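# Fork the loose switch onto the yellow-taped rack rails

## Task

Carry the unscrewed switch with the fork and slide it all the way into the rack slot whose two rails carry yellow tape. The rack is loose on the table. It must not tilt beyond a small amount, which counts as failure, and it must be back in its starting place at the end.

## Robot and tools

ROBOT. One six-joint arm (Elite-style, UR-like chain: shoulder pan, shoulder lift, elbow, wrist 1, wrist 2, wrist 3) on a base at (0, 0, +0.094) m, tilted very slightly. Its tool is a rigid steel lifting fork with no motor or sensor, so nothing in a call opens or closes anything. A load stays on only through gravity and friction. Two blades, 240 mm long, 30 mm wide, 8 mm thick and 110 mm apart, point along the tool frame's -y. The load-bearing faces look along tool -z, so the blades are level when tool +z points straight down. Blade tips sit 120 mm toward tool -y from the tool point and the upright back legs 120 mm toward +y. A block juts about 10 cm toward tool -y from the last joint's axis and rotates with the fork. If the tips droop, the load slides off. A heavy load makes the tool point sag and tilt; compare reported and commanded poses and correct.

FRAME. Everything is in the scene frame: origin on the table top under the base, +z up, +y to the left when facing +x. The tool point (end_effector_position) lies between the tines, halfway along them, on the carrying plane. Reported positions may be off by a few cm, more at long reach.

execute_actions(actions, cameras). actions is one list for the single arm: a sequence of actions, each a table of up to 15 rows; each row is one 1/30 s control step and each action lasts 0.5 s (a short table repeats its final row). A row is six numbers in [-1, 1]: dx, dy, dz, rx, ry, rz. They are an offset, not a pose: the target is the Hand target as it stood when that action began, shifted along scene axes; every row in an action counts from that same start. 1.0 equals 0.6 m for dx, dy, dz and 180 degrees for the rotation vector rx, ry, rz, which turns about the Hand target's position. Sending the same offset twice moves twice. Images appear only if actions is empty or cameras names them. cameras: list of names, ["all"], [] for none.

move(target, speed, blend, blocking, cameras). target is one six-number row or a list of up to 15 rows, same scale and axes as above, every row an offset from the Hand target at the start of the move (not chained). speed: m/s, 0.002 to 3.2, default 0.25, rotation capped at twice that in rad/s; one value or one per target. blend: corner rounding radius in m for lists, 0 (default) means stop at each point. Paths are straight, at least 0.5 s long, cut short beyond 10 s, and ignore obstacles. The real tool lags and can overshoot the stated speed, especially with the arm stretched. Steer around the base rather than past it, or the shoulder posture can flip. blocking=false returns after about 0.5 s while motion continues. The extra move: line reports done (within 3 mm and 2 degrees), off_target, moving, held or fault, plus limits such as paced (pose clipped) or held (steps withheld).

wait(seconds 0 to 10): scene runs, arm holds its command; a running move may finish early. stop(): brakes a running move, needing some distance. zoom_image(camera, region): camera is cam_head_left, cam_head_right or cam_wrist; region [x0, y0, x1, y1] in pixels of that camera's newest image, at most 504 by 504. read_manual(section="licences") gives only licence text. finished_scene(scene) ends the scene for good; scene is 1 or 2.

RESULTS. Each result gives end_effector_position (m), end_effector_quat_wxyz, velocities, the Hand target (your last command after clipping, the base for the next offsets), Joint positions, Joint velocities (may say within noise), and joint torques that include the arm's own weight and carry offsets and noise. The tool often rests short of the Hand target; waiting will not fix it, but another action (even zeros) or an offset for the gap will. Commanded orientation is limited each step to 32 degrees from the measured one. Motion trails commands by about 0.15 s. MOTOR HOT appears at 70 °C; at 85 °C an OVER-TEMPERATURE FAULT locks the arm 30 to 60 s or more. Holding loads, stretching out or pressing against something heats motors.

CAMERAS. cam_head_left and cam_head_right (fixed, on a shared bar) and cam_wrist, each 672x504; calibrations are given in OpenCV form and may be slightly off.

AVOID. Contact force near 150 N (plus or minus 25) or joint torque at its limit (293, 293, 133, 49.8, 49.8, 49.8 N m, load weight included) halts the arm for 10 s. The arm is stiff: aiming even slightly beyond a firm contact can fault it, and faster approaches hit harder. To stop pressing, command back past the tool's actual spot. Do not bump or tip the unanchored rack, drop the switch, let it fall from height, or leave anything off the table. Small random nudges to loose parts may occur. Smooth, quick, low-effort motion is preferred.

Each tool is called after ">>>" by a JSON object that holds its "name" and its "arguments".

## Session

>>> {"name": "execute_actions", "arguments": {"actions": []}}

>>> {"name": "zoom_image", "arguments": {"camera": "cam_head_left", "region": [220, 70, 480, 280]}}

>>> {"name": "zoom_image", "arguments": {"camera": "cam_head_right", "region": [220, 70, 480, 280]}}

Scene clock: 0.00 s.
end_effector_position=(+0.3721, -0.1179, +0.2683) end_effector_quat_wxyz=(-0.171, +0.978, -0.115, +0.012)
Joint positions: [1.982 -1.736 2.436 -1.964 -1.402 0.575]
Joint velocities: within noise
Joint torques (N m): no reading
Hand target: +0.3721, -0.1179, +0.2683; -0.171, +0.978, -0.115, +0.012
camera_calibration:
cam_wrist: T_world_to_cam=[[0.971635, -0.232132, -0.0451733, -0.367249], [-0.231942, -0.972683, 0.00947392, -0.159603], [-0.0461385, 0.00127239, -0.998934, 0.379723], [0, 0, 0, 1]] pos_world=[0.337333, -0.240977, 0.364241]

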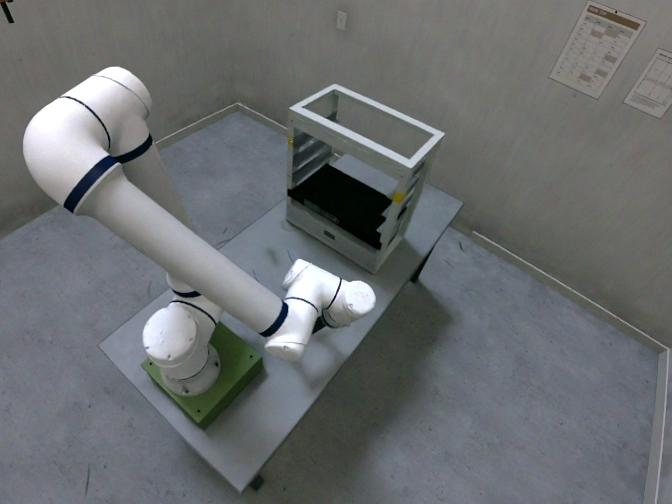

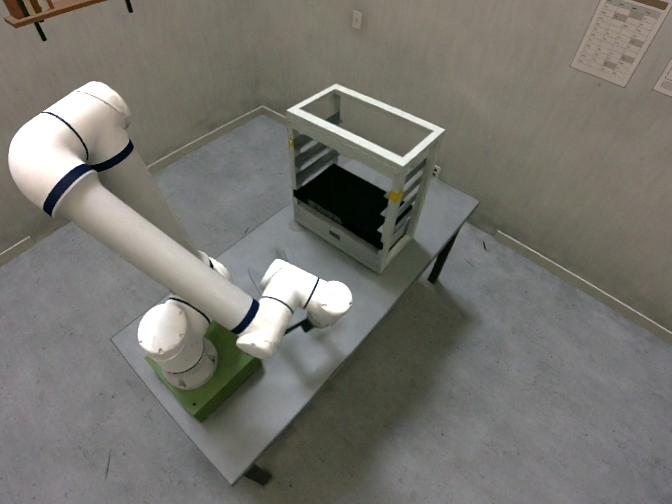

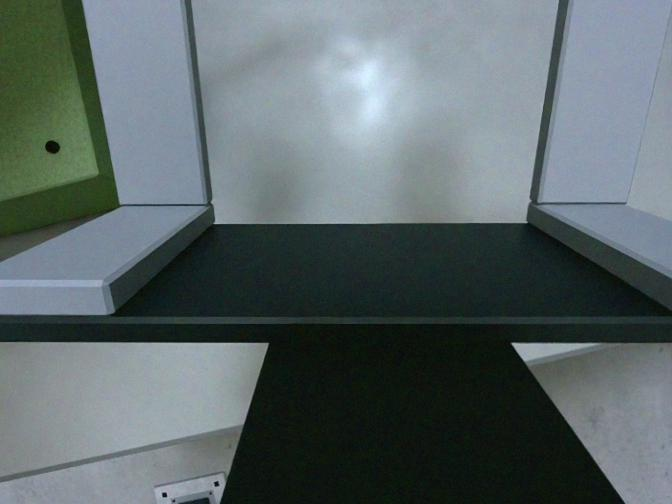

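Scaled by 1.938.

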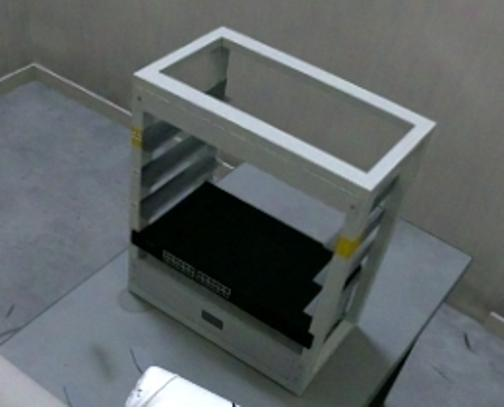

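Scaled by 1.938.

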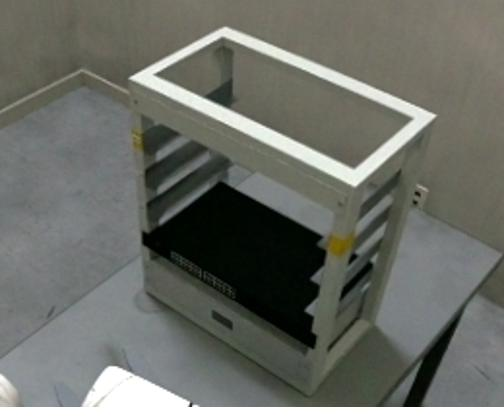

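>>> {"name": "move", "arguments": {"target": [0.247,0.197,0.253,-0.0796,0.0867,-0.404], "speed": 0.35, "cameras": []}}

Scene clock: 21.23 s.
end_effector_position=(+0.5203, +0.0003, +0.4201) end_effector_quat_wxyz=(+0.000, +0.726, -0.688, +0.000)
Joint positions: [2.67 -2.171 2.315 -1.7 -1.572 2.569]
Joint torques (N m): [7.06 10.49 -101.91 -5.44 -1.13 3.61]
Hand target: +0.5203, +0.0003, +0.4201; +0.000, +0.726, -0.688, +0.000
Off the commanded pose: 0.000 m, 0 deg.
move: done
No camera images: "cameras" was empty.

>>> {"name": "move", "arguments": {"target": [0.248,-0.273,-0.083,0.0183,-0.3328,0], "speed": 0.4, "cameras": ["all"]}}

>>> {"name": "zoom_image", "arguments": {"camera": "cam_wrist", "region": [150, 0, 600, 240]}}

>>> {"name": "move", "arguments": {"target": [-0.031,0.565,0,0,0,0], "speed": 0.4, "cameras": ["cam_wrist"]}}

>>> {"name": "zoom_image", "arguments": {"camera": "cam_wrist", "region": [150, 0, 600, 240]}}

Scene clock: 28.10 s.
end_effector_position=(+0.6691, -0.1635, +0.3703) end_effector_quat_wxyz=(-0.363, +0.629, -0.596, +0.343)
Joint positions: [2.222 -1.262 2.71 -3.736 -0.746 2.451]
Joint torques (N m): [9.92 -34.63 -34.45 -11.41 2.14 3.53]
Hand target: +0.6691, -0.1635, +0.3703; -0.363, +0.629, -0.596, +0.344
Off the commanded pose: 0.000 m, 0 deg.
move: done
camera_calibration:
cam_wrist: T_world_to_cam=[[0.0709532, -0.997161, -0.0252121, -0.191637], [-0.768547, -0.038539, -0.638632, 0.61579], [0.635847, 0.0646897, -0.769099, -0.0356337], [0, 0, 0, 1]] pos_world=[0.509518, -0.165056, 0.361025]

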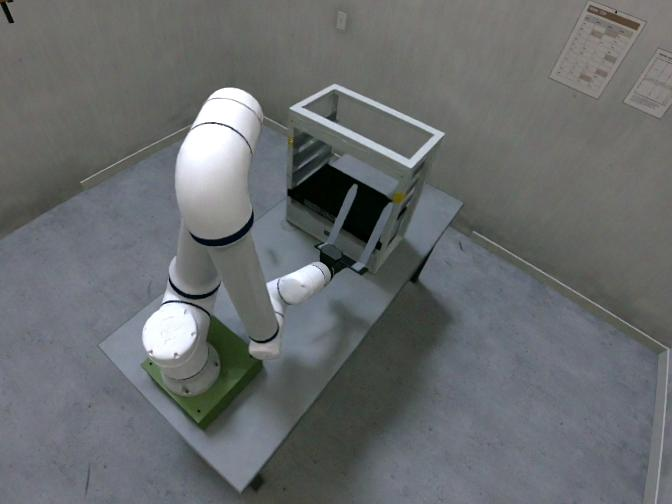

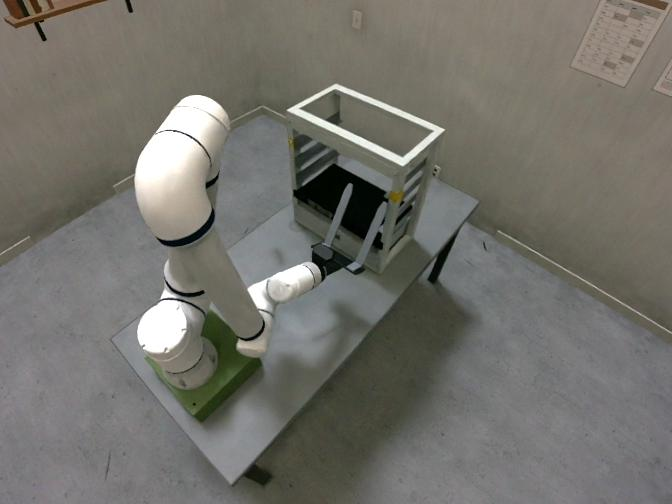

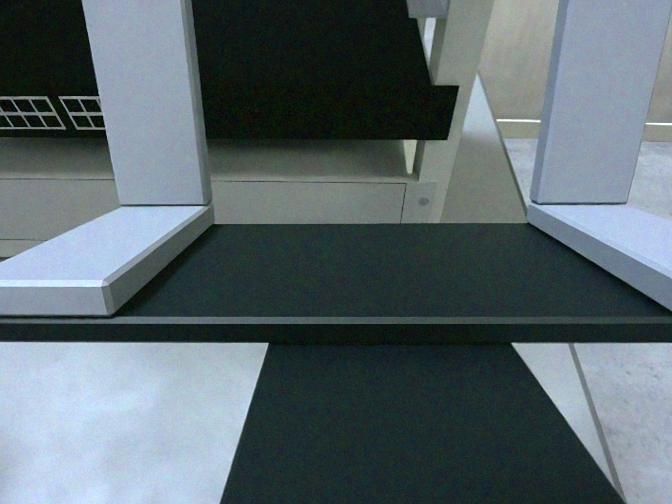

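Scaled by 1.120.

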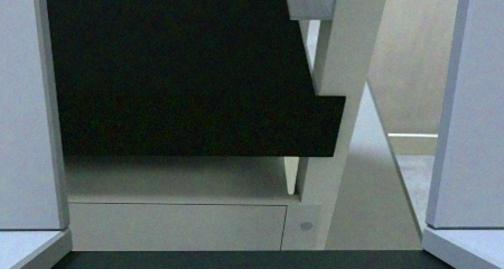

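Scene clock: 29.90 s.
end_effector_position=(+0.6505, +0.1754, +0.3703) end_effector_quat_wxyz=(-0.363, +0.629, -0.596, +0.344)
Joint positions: [3.119 -1.18 2.72 -4.141 -1.461 3.085]
Joint torques (N m): [8.91 -39.18 -30.2 -8.38 -1.52 3.84]
Hand target: +0.6505, +0.1755, +0.3703; -0.363, +0.629, -0.596, +0.344
Off the commanded pose: 0.000 m, 0 deg.
move: done
camera_calibration:
cam_wrist: T_world_to_cam=[[0.0708948, -0.997167, -0.0251268, 0.147617], [-0.768418, -0.0385353, -0.638787, 0.614483], [0.636009, 0.0645946, -0.768973, -0.0459155], [0, 0, 0, 1]] pos_world=[0.490917, 0.173844, 0.360926]
Images, in order (width x height): cam_wrist 672x504.

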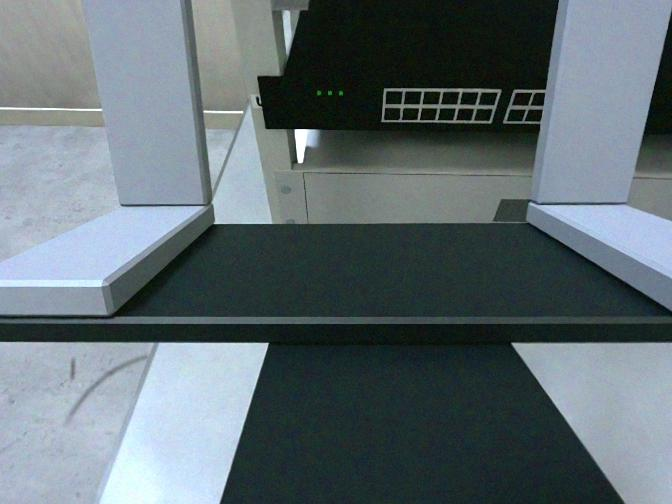

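Scaled by 1.120.

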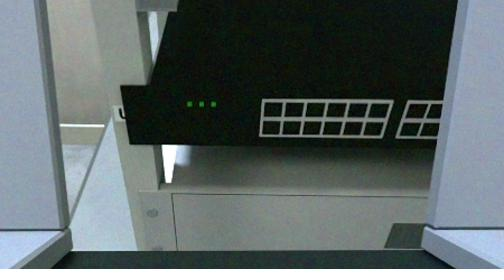

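>>> {"name": "move", "arguments": {"target": [-0.1225,-0.107,0.2167,0.0092,-0.1664,0], "speed": 0.4, "cameras": ["cam_wrist"]}}

>>> {"name": "zoom_image", "arguments": {"camera": "cam_wrist", "region": [200, 20, 400, 220]}}

>>> {"name": "move", "arguments": {"target": [0.1665,0.0092,0,0,0,0], "speed": 0.4, "cameras": ["cam_wrist"]}}

>>> {"name": "zoom_image", "arguments": {"camera": "cam_wrist", "region": [200, 20, 400, 220]}}

>>> {"name": "move", "arguments": {"target": [0.022,-0.399,0,0,0,0], "speed": 0.4, "cameras": ["cam_wrist"]}}

>>> {"name": "zoom_image", "arguments": {"camera": "cam_wrist", "region": [340, 20, 540, 220]}}

>>> {"name": "move", "arguments": {"target": [-0.1665,-0.0092,0,0,0,0], "speed": 0.4, "cameras": ["cam_wrist"]}}

>>> {"name": "zoom_image", "arguments": {"camera": "cam_wrist", "region": [340, 20, 540, 220]}}

Scene clock: 53.97 s.
end_effector_position=(+0.5770, +0.1113, +0.5003) end_effector_quat_wxyz=(+0.513, -0.513, +0.487, -0.486)
Joint positions: [2.872 -0.958 2.729 -4.899 -1.2 3.145]
Joint torques (N m): [-21.24 -43.16 -7.02 -9.42 1.18 3.73]
Hand target: +0.5770, +0.1113, +0.5003; +0.514, -0.513, +0.486, -0.486
Off the commanded pose: 0.000 m, 0 deg.
move: done
camera_calibration:
cam_wrist: T_world_to_cam=[[0.081142, -0.996605, -0.0139598, 0.0805999], [-0.346964, -0.0151137, -0.937757, 0.542417], [0.934362, 0.080935, -0.347012, -0.28021], [0, 0, 0, 1]] pos_world=[0.443476, 0.111203, 0.412544]
Images, in order (width x height): cam_wrist 672x504.

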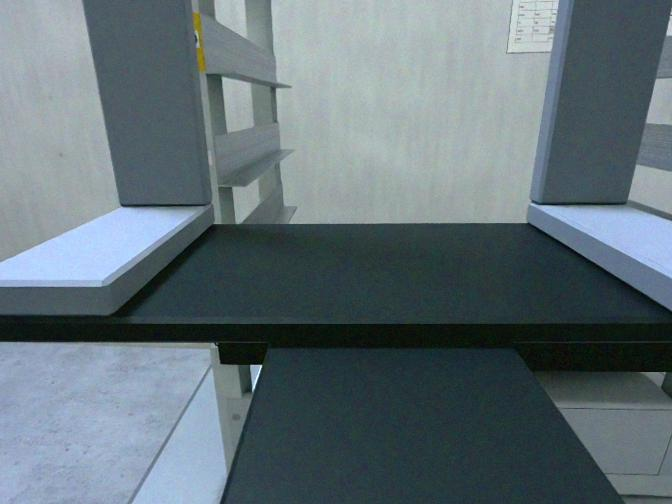

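Scaled by 2.520.

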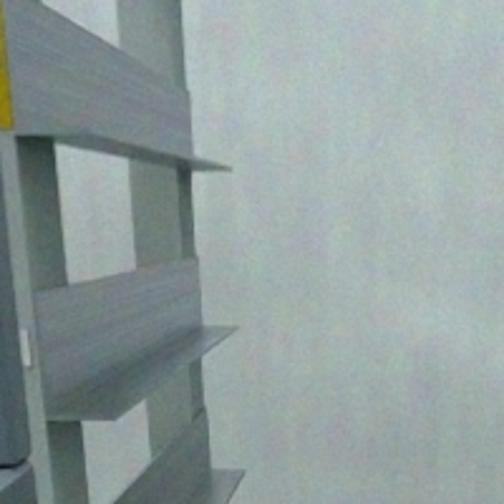

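Scene clock: 55.07 s.
end_effector_position=(+0.6768, +0.1168, +0.5003) end_effector_quat_wxyz=(+0.514, -0.513, +0.486, -0.486)
Joint positions: [2.977 -0.987 2.532 -4.674 -1.305 3.146]
Joint torques (N m): [8.95 -82.29 -24.31 -4.92 -2.33 3.42]
Hand target: +0.6769, +0.1168, +0.5003; +0.514, -0.513, +0.486, -0.486
Off the commanded pose: 0.000 m, 0 deg.
move: done
camera_calibration:
cam_wrist: T_world_to_cam=[[0.0812421, -0.996597, -0.0139661, 0.0779385], [-0.346577, -0.0151093, -0.9379, 0.57694], [0.934497, 0.0810372, -0.346625, -0.374056], [0, 0, 0, 1]] pos_world=[0.543176, 0.116703, 0.412543]
Images, in order (width x height): cam_wrist 672x504.

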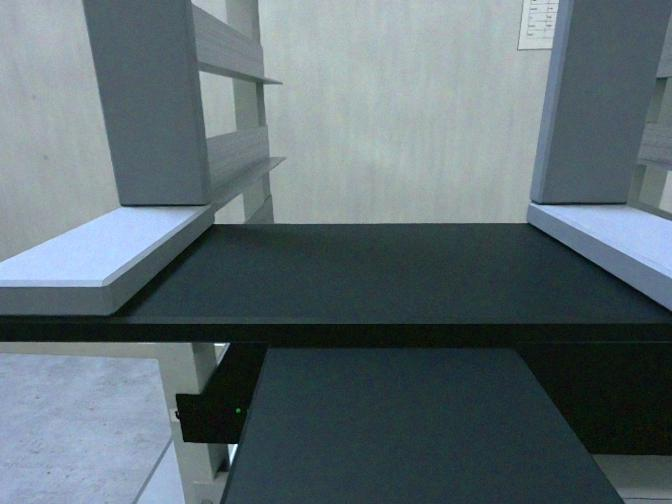

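Scaled by 2.520.

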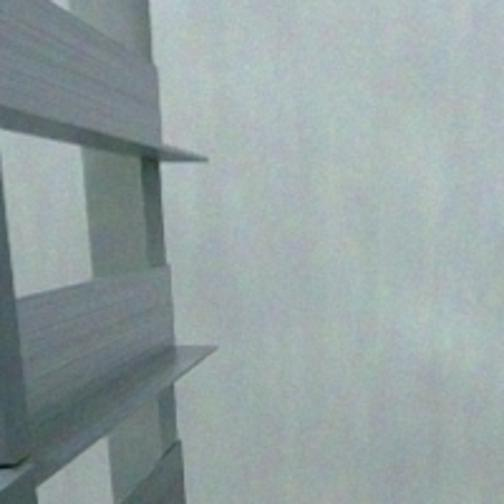

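Scene clock: 56.47 s.
end_effector_position=(+0.6901, -0.1224, +0.5003) end_effector_quat_wxyz=(+0.514, -0.513, +0.487, -0.486)
Joint positions: [2.415 -0.978 2.484 -4.628 -0.743 3.136]
Joint torques (N m): [-22.79 -85.33 -25.51 -2.76 1.95 -2.23]
Hand target: +0.6901, -0.1226, +0.5003; +0.514, -0.513, +0.486, -0.486
Off the commanded pose: 0.000 m, 0 deg.
move: done
camera_calibration:
cam_wrist: T_world_to_cam=[[0.0811149, -0.996606, -0.0140264, -0.161441], [-0.346585, -0.0150088, -0.937898, 0.577986], [0.934505, 0.0809389, -0.346626, -0.36721], [0, 0, 0, 1]] pos_world=[0.556576, -0.122497, 0.412543]
Images, in order (width x height): cam_wrist 672x504.

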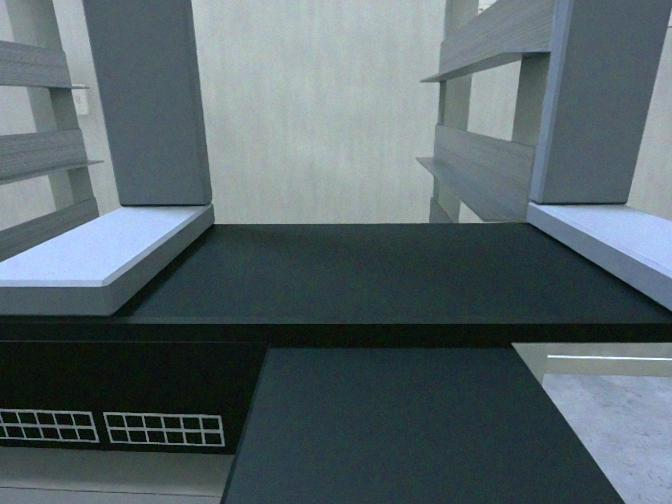

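Scaled by 2.520.

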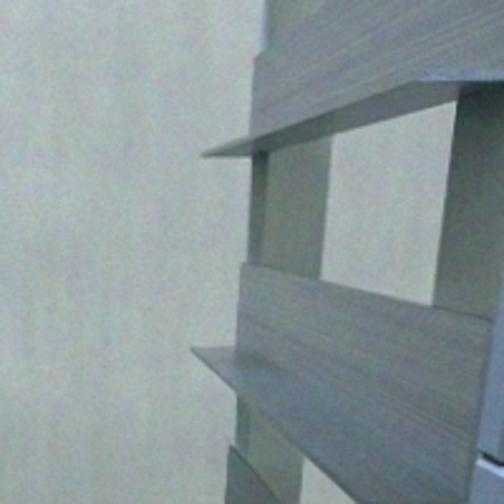

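Scene clock: 57.67 s.
end_effector_position=(+0.5903, -0.1281, +0.5004) end_effector_quat_wxyz=(+0.514, -0.513, +0.487, -0.486)
Joint positions: [2.169 -0.974 2.665 -4.805 -0.497 3.126]
Joint torques (N m): [-21.76 -43.21 16.18 -5.66 1.22 -2.42]
Hand target: +0.5902, -0.1281, +0.5003; +0.514, -0.513, +0.486, -0.486
Off the commanded pose: 0.000 m, 0 deg.
move: done
camera_calibration:
cam_wrist: T_world_to_cam=[[0.0812408, -0.996597, -0.013967, -0.159108], [-0.346665, -0.0151156, -0.937867, 0.543321], [0.934464, 0.0810349, -0.346713, -0.273419], [0, 0, 0, 1]] pos_world=[0.456776, -0.128197, 0.412543]
Images, in order (width x height): cam_wrist 672x504.

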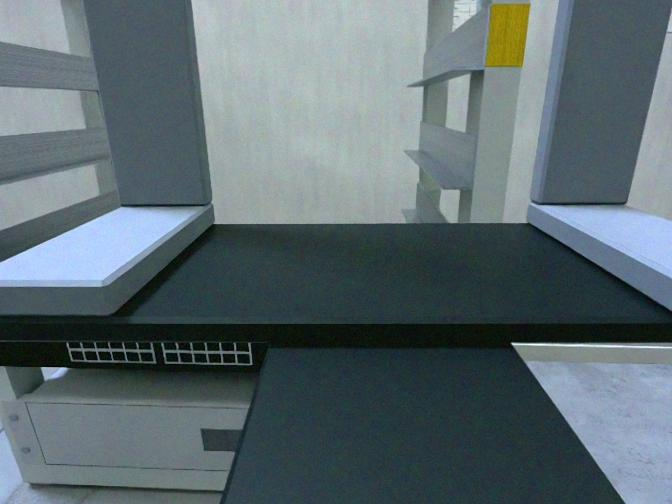

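Scaled by 2.520.

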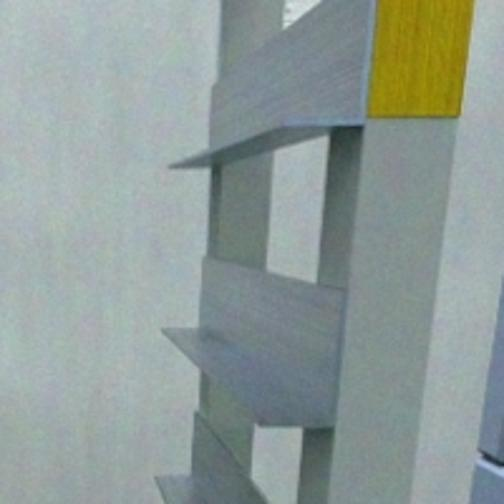

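>>> {"name": "move", "arguments": {"target": [[0.033,0.13,-0.067,-0.0084,0.25,-0.0054],[-0.0117,0.2178,-0.3333,-0.0168,0.4998,-0.0107],[-0.0117,0.2178,-0.5733,-0.0168,0.4998,-0.0107]], "blend": [0.03,0.03,0], "speed": [0.4,0.35,0.2], "cameras": ["all"]}}

>>> {"name": "zoom_image", "arguments": {"camera": "cam_head_left", "region": [230, 130, 430, 290]}}

>>> {"name": "zoom_image", "arguments": {"camera": "cam_head_right", "region": [230, 130, 430, 290]}}

Scene clock: 97.03 s.
end_effector_position=(+0.5832, +0.0026, +0.1565) end_effector_quat_wxyz=(+0.000, +0.711, -0.703, +0.000)
Joint positions: [2.768 -1.682 2.589 -2.463 -1.57 2.711]
Joint torques (N m): [8.71 -17.25 -47.57 -10.32 1.93 3.47]
Hand target: +0.5832, +0.0026, +0.1564; +0.000, +0.711, -0.703, +0.000
Off the commanded pose: 0.000 m, 0 deg.
move: done
camera_calibration:
cam_wrist: T_world_to_cam=[[-0.00185228, -0.999651, -0.02635, 0.0173352], [-0.937792, -0.00741207, 0.347117, 0.363912], [-0.347192, 0.0253538, -0.937451, 0.443472], [0, 0, 0, 1]] pos_world=[0.495275, 0.00878277, 0.28987]

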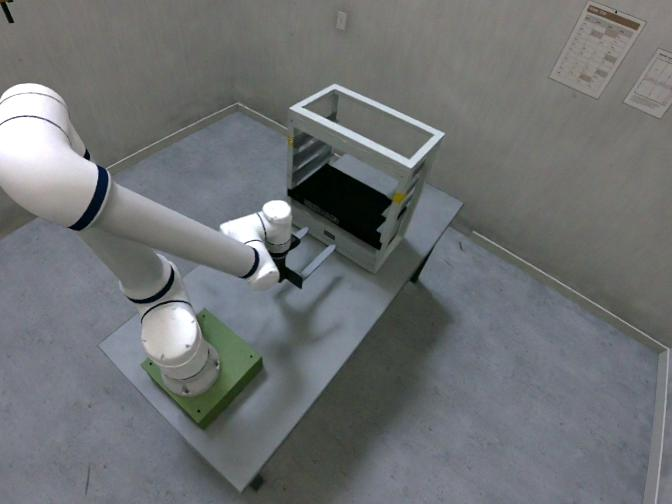

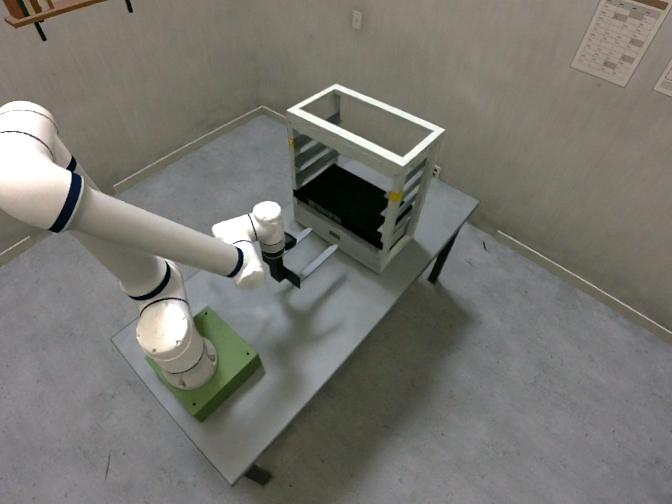

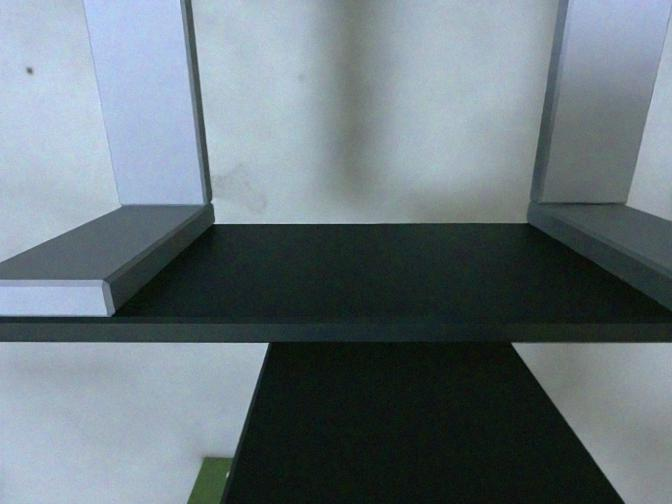

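Scaled by 2.520.

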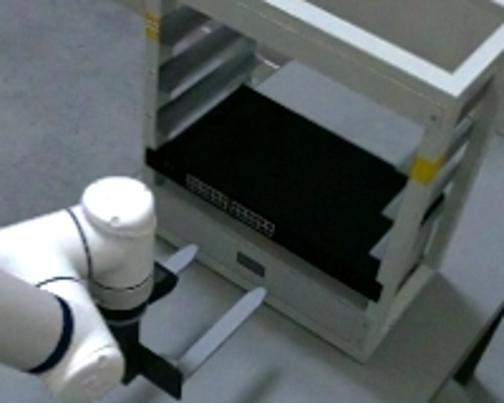

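Scaled by 2.520.

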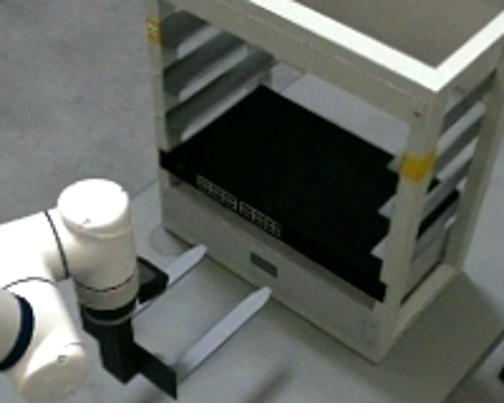

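>>> {"name": "move", "arguments": {"target": [0.108,0.0013,0,0,0,0], "speed": 0.15, "cameras": ["cam_head_left","cam_head_right","cam_wrist"]}}

>>> {"name": "zoom_image", "arguments": {"camera": "cam_head_left", "region": [280, 190, 400, 280]}}

>>> {"name": "zoom_image", "arguments": {"camera": "cam_head_right", "region": [280, 190, 400, 280]}}

Scene clock: 116.27 s.
end_effector_position=(+0.6478, +0.0034, +0.1564) end_effector_quat_wxyz=(+0.000, +0.711, -0.703, +0.000)
Joint positions: [2.826 -1.559 2.479 -2.476 -1.57 2.769]
Joint torques (N m): [9.67 -29.33 -71.34 -10.27 -1.66 3.71]
Hand target: +0.6480, +0.0034, +0.1564; +0.000, +0.711, -0.703, +0.000
Off the commanded pose: 0.000 m, 0 deg.
move: done
camera_calibration:
cam_wrist: T_world_to_cam=[[-0.00175815, -0.99965, -0.0263837, 0.0181092], [-0.937792, -0.00751204, 0.347116, 0.424628], [-0.347193, 0.0253527, -0.937451, 0.465824], [0, 0, 0, 1]] pos_world=[0.559976, 0.00948283, 0.28977]

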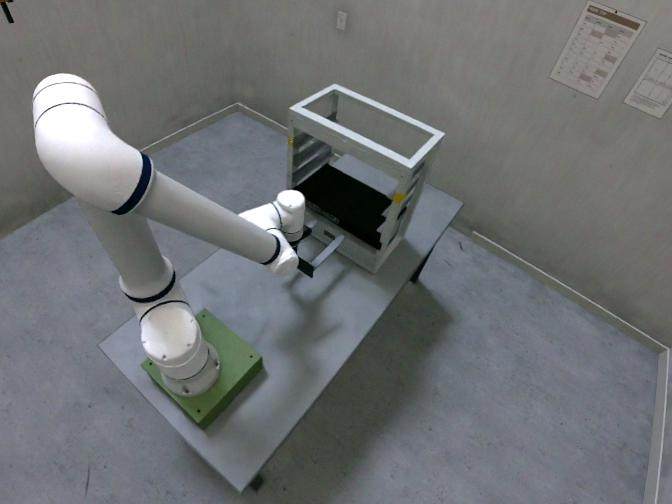

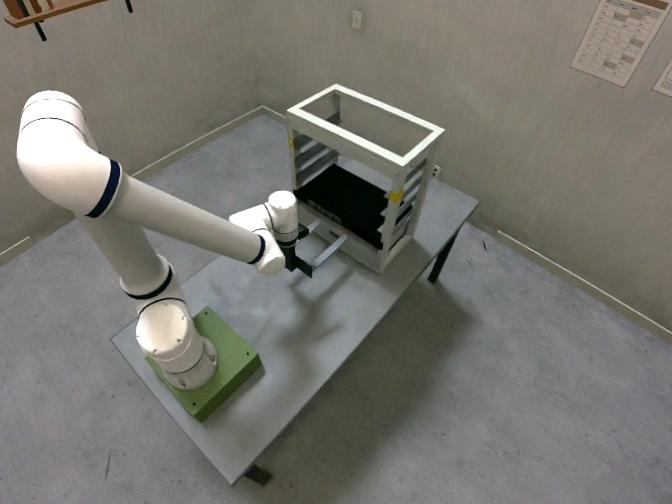

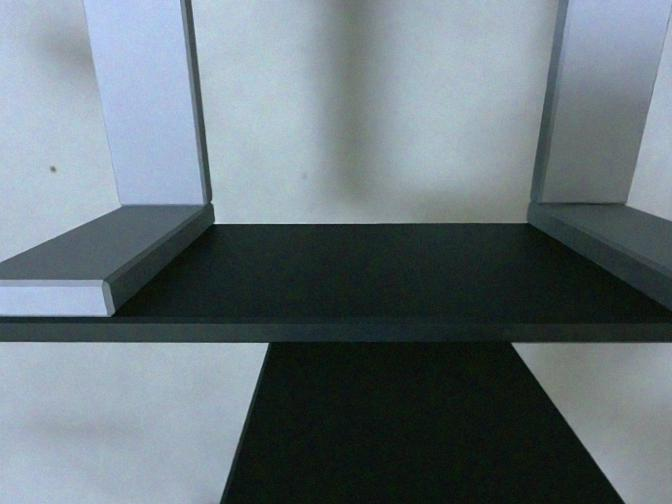

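Scaled by 4.200.

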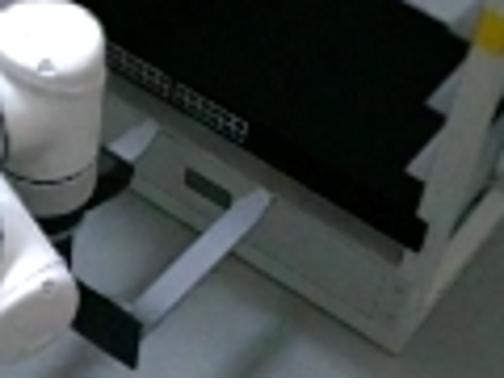

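Scaled by 4.200.

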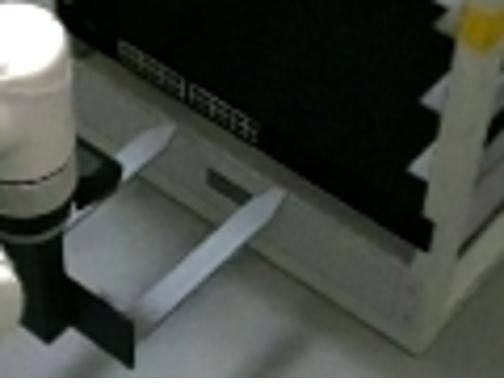

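>>> {"name": "zoom_image", "arguments": {"camera": "cam_head_left", "region": [320, 210, 380, 255]}}

>>> {"name": "zoom_image", "arguments": {"camera": "cam_head_right", "region": [320, 210, 380, 255]}}

Scaled by 8.400.

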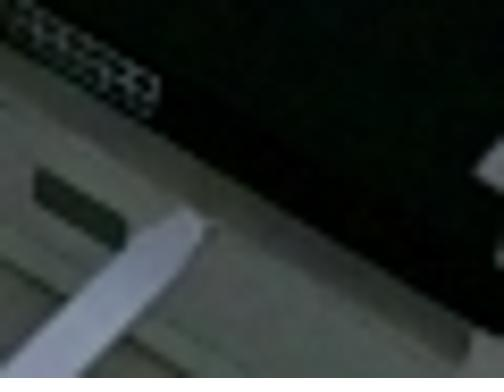

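Scaled by 8.400.

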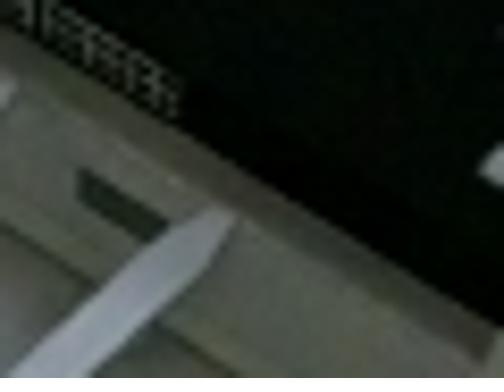

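>>> {"name": "move", "arguments": {"target": [[-0.02,0,0.24,0,0,0],[0.305,0.0037,0.24,0,0,0]], "speed": [0.25,0.15], "cameras": ["cam_wrist"]}}

>>> {"name": "move", "arguments": {"target": [0.042,0.0005,0,0,0,0], "speed": 0.1, "cameras": ["all"]}}

Scene clock: 140.93 s.
end_effector_position=(+0.8308, +0.0056, +0.3004) end_effector_quat_wxyz=(+0.000, +0.711, -0.703, +0.000)
Joint positions: [2.928 -1.461 2.034 -2.128 -1.568 2.87]
Joint torques (N m): [7.98 -55.81 -90.32 -5.48 -1.3 3.63]
Hand target: +0.8310, +0.0056, +0.3004; +0.000, +0.711, -0.703, +0.000
Off the commanded pose: 0.000 m, 0 deg.
move: done
camera_calibration:
cam_wrist: T_world_to_cam=[[-0.00175683, -0.99965, -0.0263838, 0.0245283], [-0.937825, -0.00751095, 0.347028, 0.546245], [-0.347105, 0.0253531, -0.937484, 0.664209], [0, 0, 0, 1]] pos_world=[0.742875, 0.0117828, 0.43377]
Images, in order (width x height): cam_wrist 672x504.

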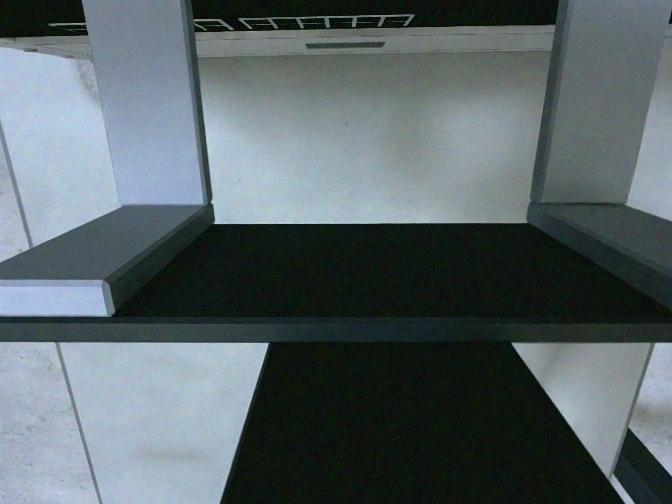

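Scene clock: 141.83 s.
end_effector_position=(+0.8560, +0.0059, +0.3004) end_effector_quat_wxyz=(+0.000, +0.711, -0.703, +0.000)
Joint positions: [2.938 -1.422 1.988 -2.122 -1.568 2.88]
Joint torques (N m): [8.83 -59.97 -90.7 -5.65 1.6 3.43]
Hand target: +0.8562, +0.0059, +0.3004; +0.000, +0.711, -0.703, +0.000
Off the commanded pose: 0.000 m, 0 deg.
move: done
camera_calibration:
cam_wrist: T_world_to_cam=[[-0.00181858, -0.999654, -0.0262559, 0.0248646], [-0.937792, -0.007411, 0.347118, 0.569815], [-0.347192, 0.0252538, -0.937454, 0.673004], [0, 0, 0, 1]] pos_world=[0.768075, 0.0120829, 0.43377]

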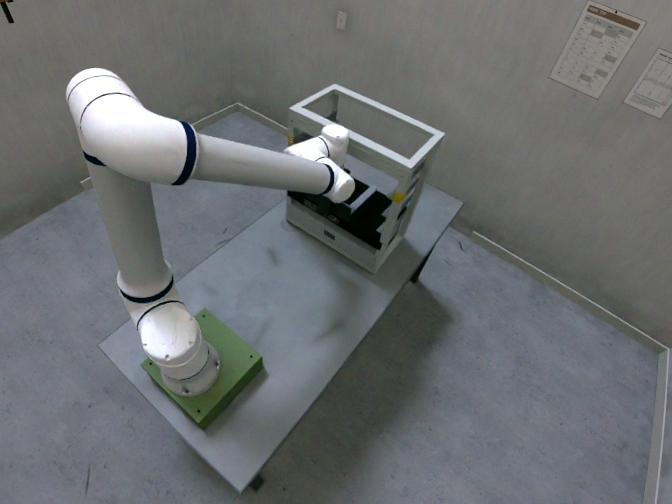

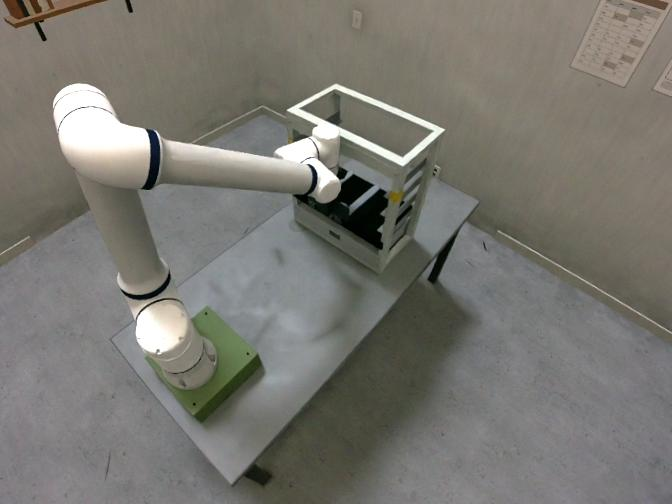

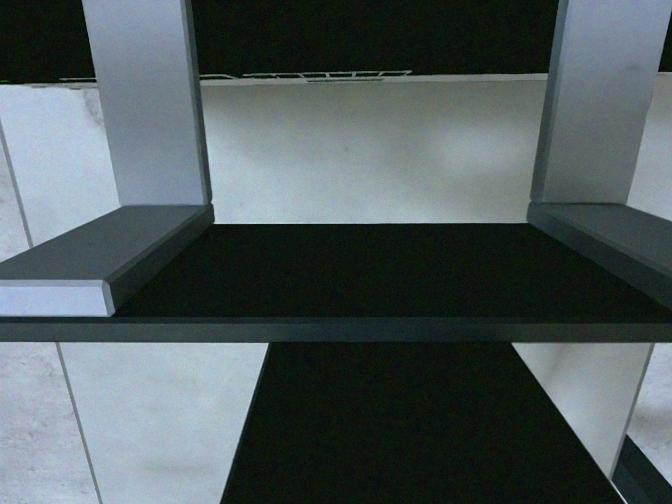

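>>> {"name": "zoom_image", "arguments": {"camera": "cam_wrist", "region": [200, 40, 400, 120]}}

>>> {"name": "zoom_image", "arguments": {"camera": "cam_wrist", "region": [380, 40, 580, 120]}}

Scaled by 2.520.

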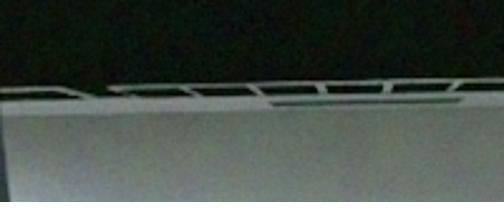

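Scaled by 2.520.

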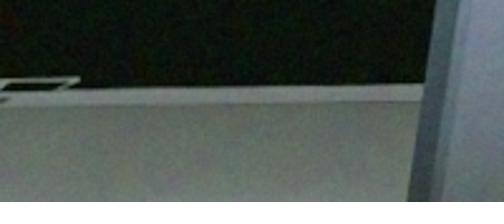

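>>> {"name": "zoom_image", "arguments": {"camera": "cam_wrist", "region": [400, 50, 480, 100]}}

>>> {"name": "move", "arguments": {"target": [-0.055,-0.0007,0,0,0,0], "speed": 0.1, "cameras": ["cam_wrist"]}}

>>> {"name": "zoom_image", "arguments": {"camera": "cam_wrist", "region": [400, 0, 480, 50]}}

>>> {"name": "zoom_image", "arguments": {"camera": "cam_wrist", "region": [400, 20, 480, 70]}}

Scaled by 6.300.

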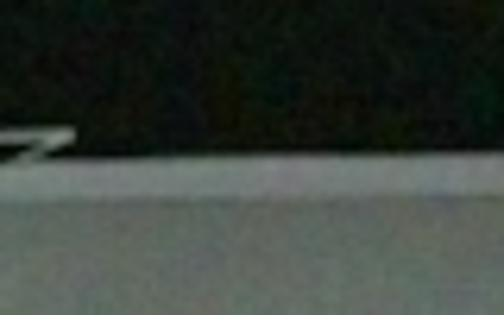

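Scene clock: 160.77 s.
end_effector_position=(+0.8234, +0.0055, +0.3004) end_effector_quat_wxyz=(+0.000, +0.711, -0.703, +0.000)
Joint positions: [2.925 -1.473 2.047 -2.13 -1.568 2.867]
Joint torques (N m): [-21.19 -81.14 -64.95 -10.33 -1.73 -2.35]
Hand target: +0.8232, +0.0055, +0.3004; +0.000, +0.711, -0.703, +0.000
Off the commanded pose: 0.000 m, 0 deg.
move: done
camera_calibration:
cam_wrist: T_world_to_cam=[[-0.00185228, -0.999651, -0.02635, 0.024371], [-0.937792, -0.00741207, 0.347117, 0.539334], [-0.347192, 0.0253538, -0.937451, 0.66173], [0, 0, 0, 1]] pos_world=[0.735575, 0.0115828, 0.43377]
Images, in order (width x height): cam_wrist 672x504.

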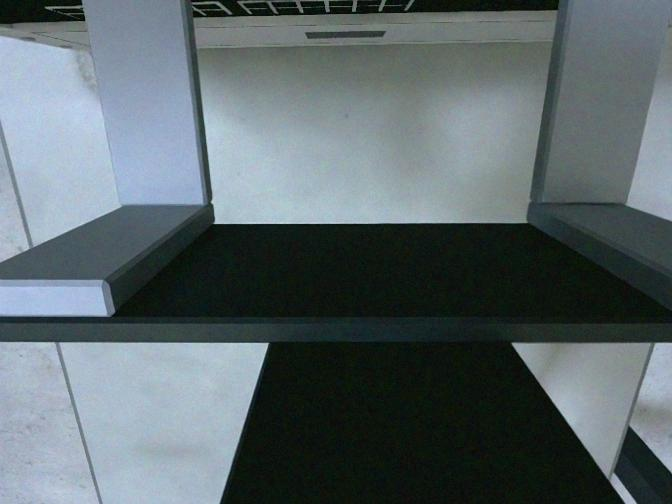

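Scaled by 6.300.

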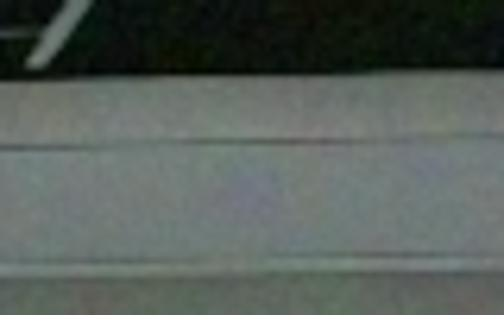

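Scaled by 6.300.

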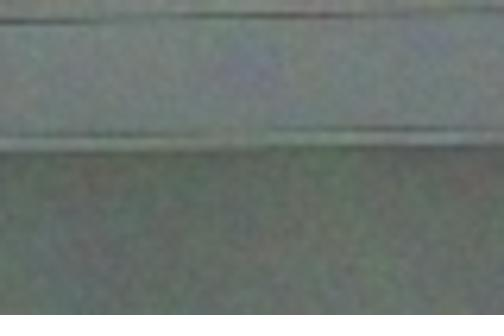

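>>> {"name": "wait", "arguments": {"seconds": 0.1, "cameras": ["cam_head_left","cam_head_right"]}}

>>> {"name": "zoom_image", "arguments": {"camera": "cam_head_left", "region": [320, 160, 400, 220]}}

>>> {"name": "zoom_image", "arguments": {"camera": "cam_head_right", "region": [320, 160, 400, 220]}}

Scene clock: 180.57 s.
end_effector_position=(+0.8232, +0.0054, +0.3004) end_effector_quat_wxyz=(+0.000, +0.711, -0.703, +0.000)
Joint positions: [2.925 -1.474 2.047 -2.13 -1.568 2.867]
Joint torques (N m): [-21.52 -83.57 -65.21 -10.41 -0.23 -2.34]
Hand target: +0.8232, +0.0055, +0.3004; +0.000, +0.711, -0.703, +0.000
Off the commanded pose: 0.000 m, 0 deg.
wait: 0.10 s; at rest from the start
Images, in order (width x height): cam_head_left 672x504, cam_head_right 672x504.

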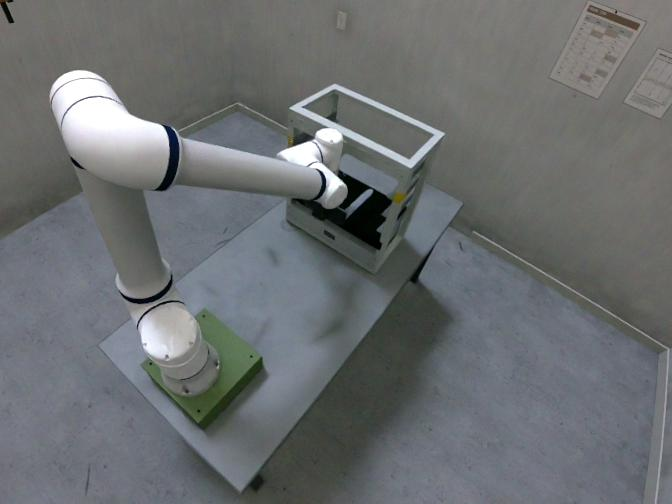

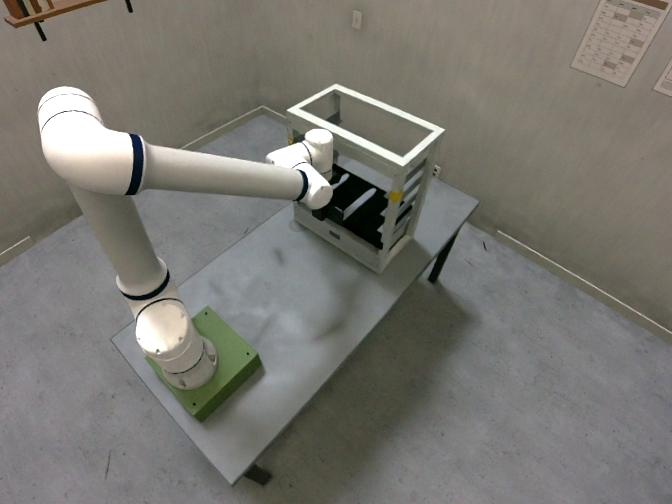

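Scaled by 6.300.

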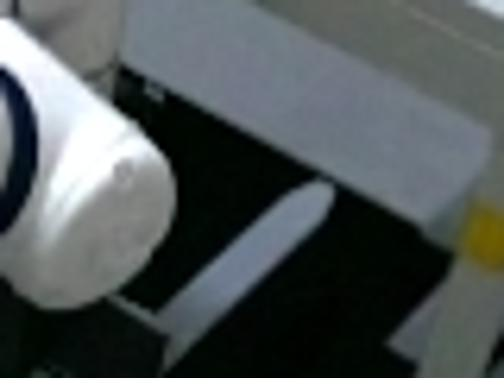

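Scaled by 6.300.

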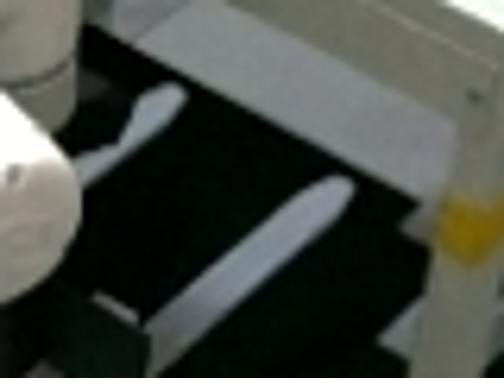

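>>> {"name": "move", "arguments": {"target": [[-0.3053,-0.0037,0,0,0,0],[-0.3053,-0.0037,-0.229,0,0,0]], "speed": [0.2,0.2], "blend": [0.01,0], "cameras": ["cam_head_left","cam_head_right","cam_wrist"]}}

>>> {"name": "zoom_image", "arguments": {"camera": "cam_head_left", "region": [310, 200, 390, 260]}}

>>> {"name": "zoom_image", "arguments": {"camera": "cam_head_right", "region": [310, 200, 390, 260]}}

Scene clock: 192.30 s.
end_effector_position=(+0.6400, +0.0032, +0.1631) end_effector_quat_wxyz=(+0.000, +0.711, -0.703, +0.000)
Joint positions: [2.82 -1.586 2.487 -2.457 -1.57 2.763]
Joint torques (N m): [10.48 -27.56 -48.01 -10.61 1.94 3.37]
Hand target: +0.6400, +0.0032, +0.1630; +0.000, +0.711, -0.703, +0.000
Off the commanded pose: 0.000 m, 0 deg.
move: done
camera_calibration:
cam_wrist: T_world_to_cam=[[-0.00185228, -0.999651, -0.02635, 0.0182143], [-0.937792, -0.00741207, 0.347117, 0.414985], [-0.347192, 0.0253538, -0.937451, 0.469399], [0, 0, 0, 1]] pos_world=[0.552175, 0.00938277, 0.29647]

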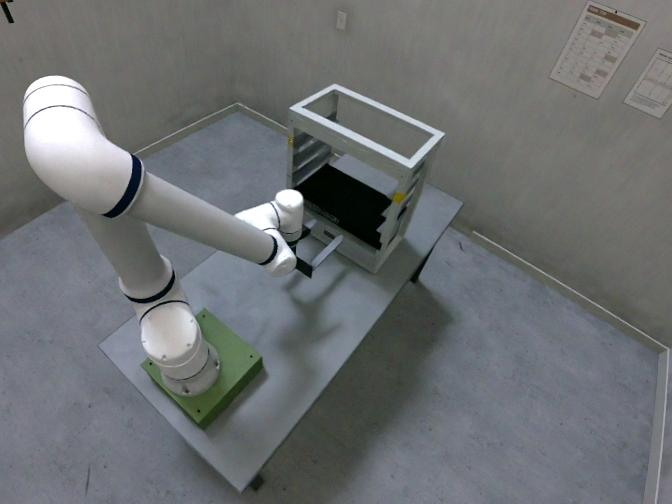

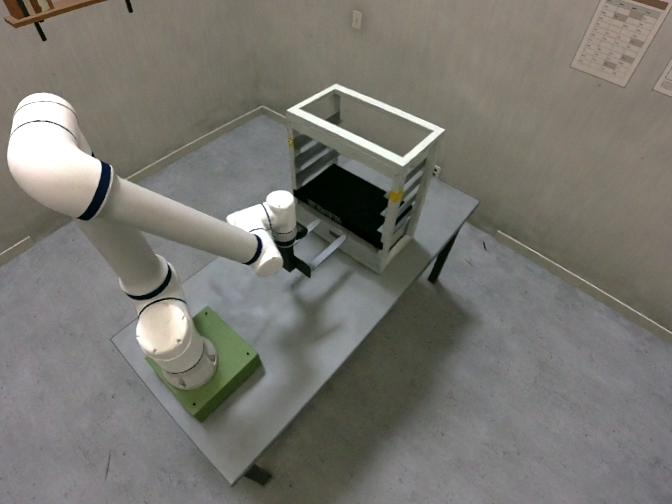

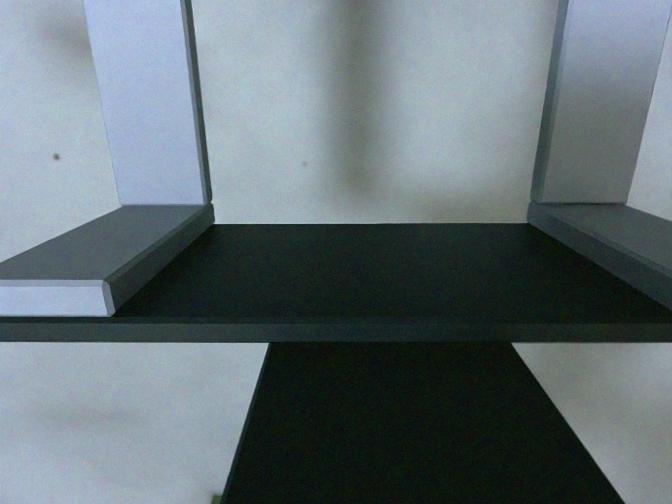

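Scaled by 6.300.

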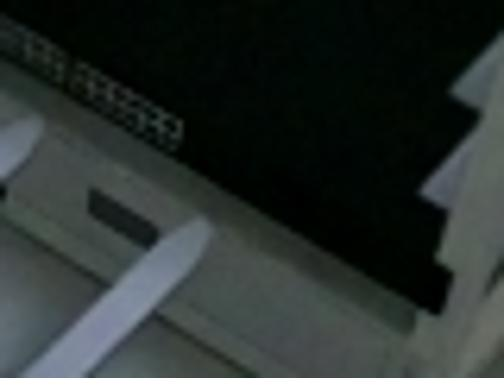

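Scaled by 6.300.

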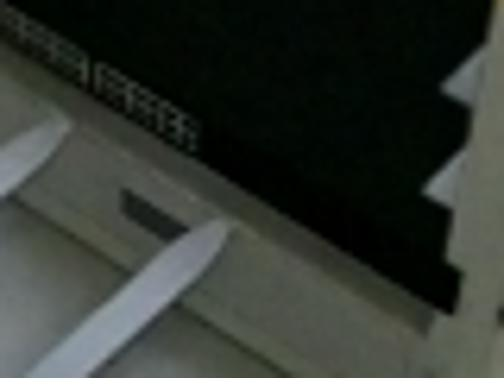

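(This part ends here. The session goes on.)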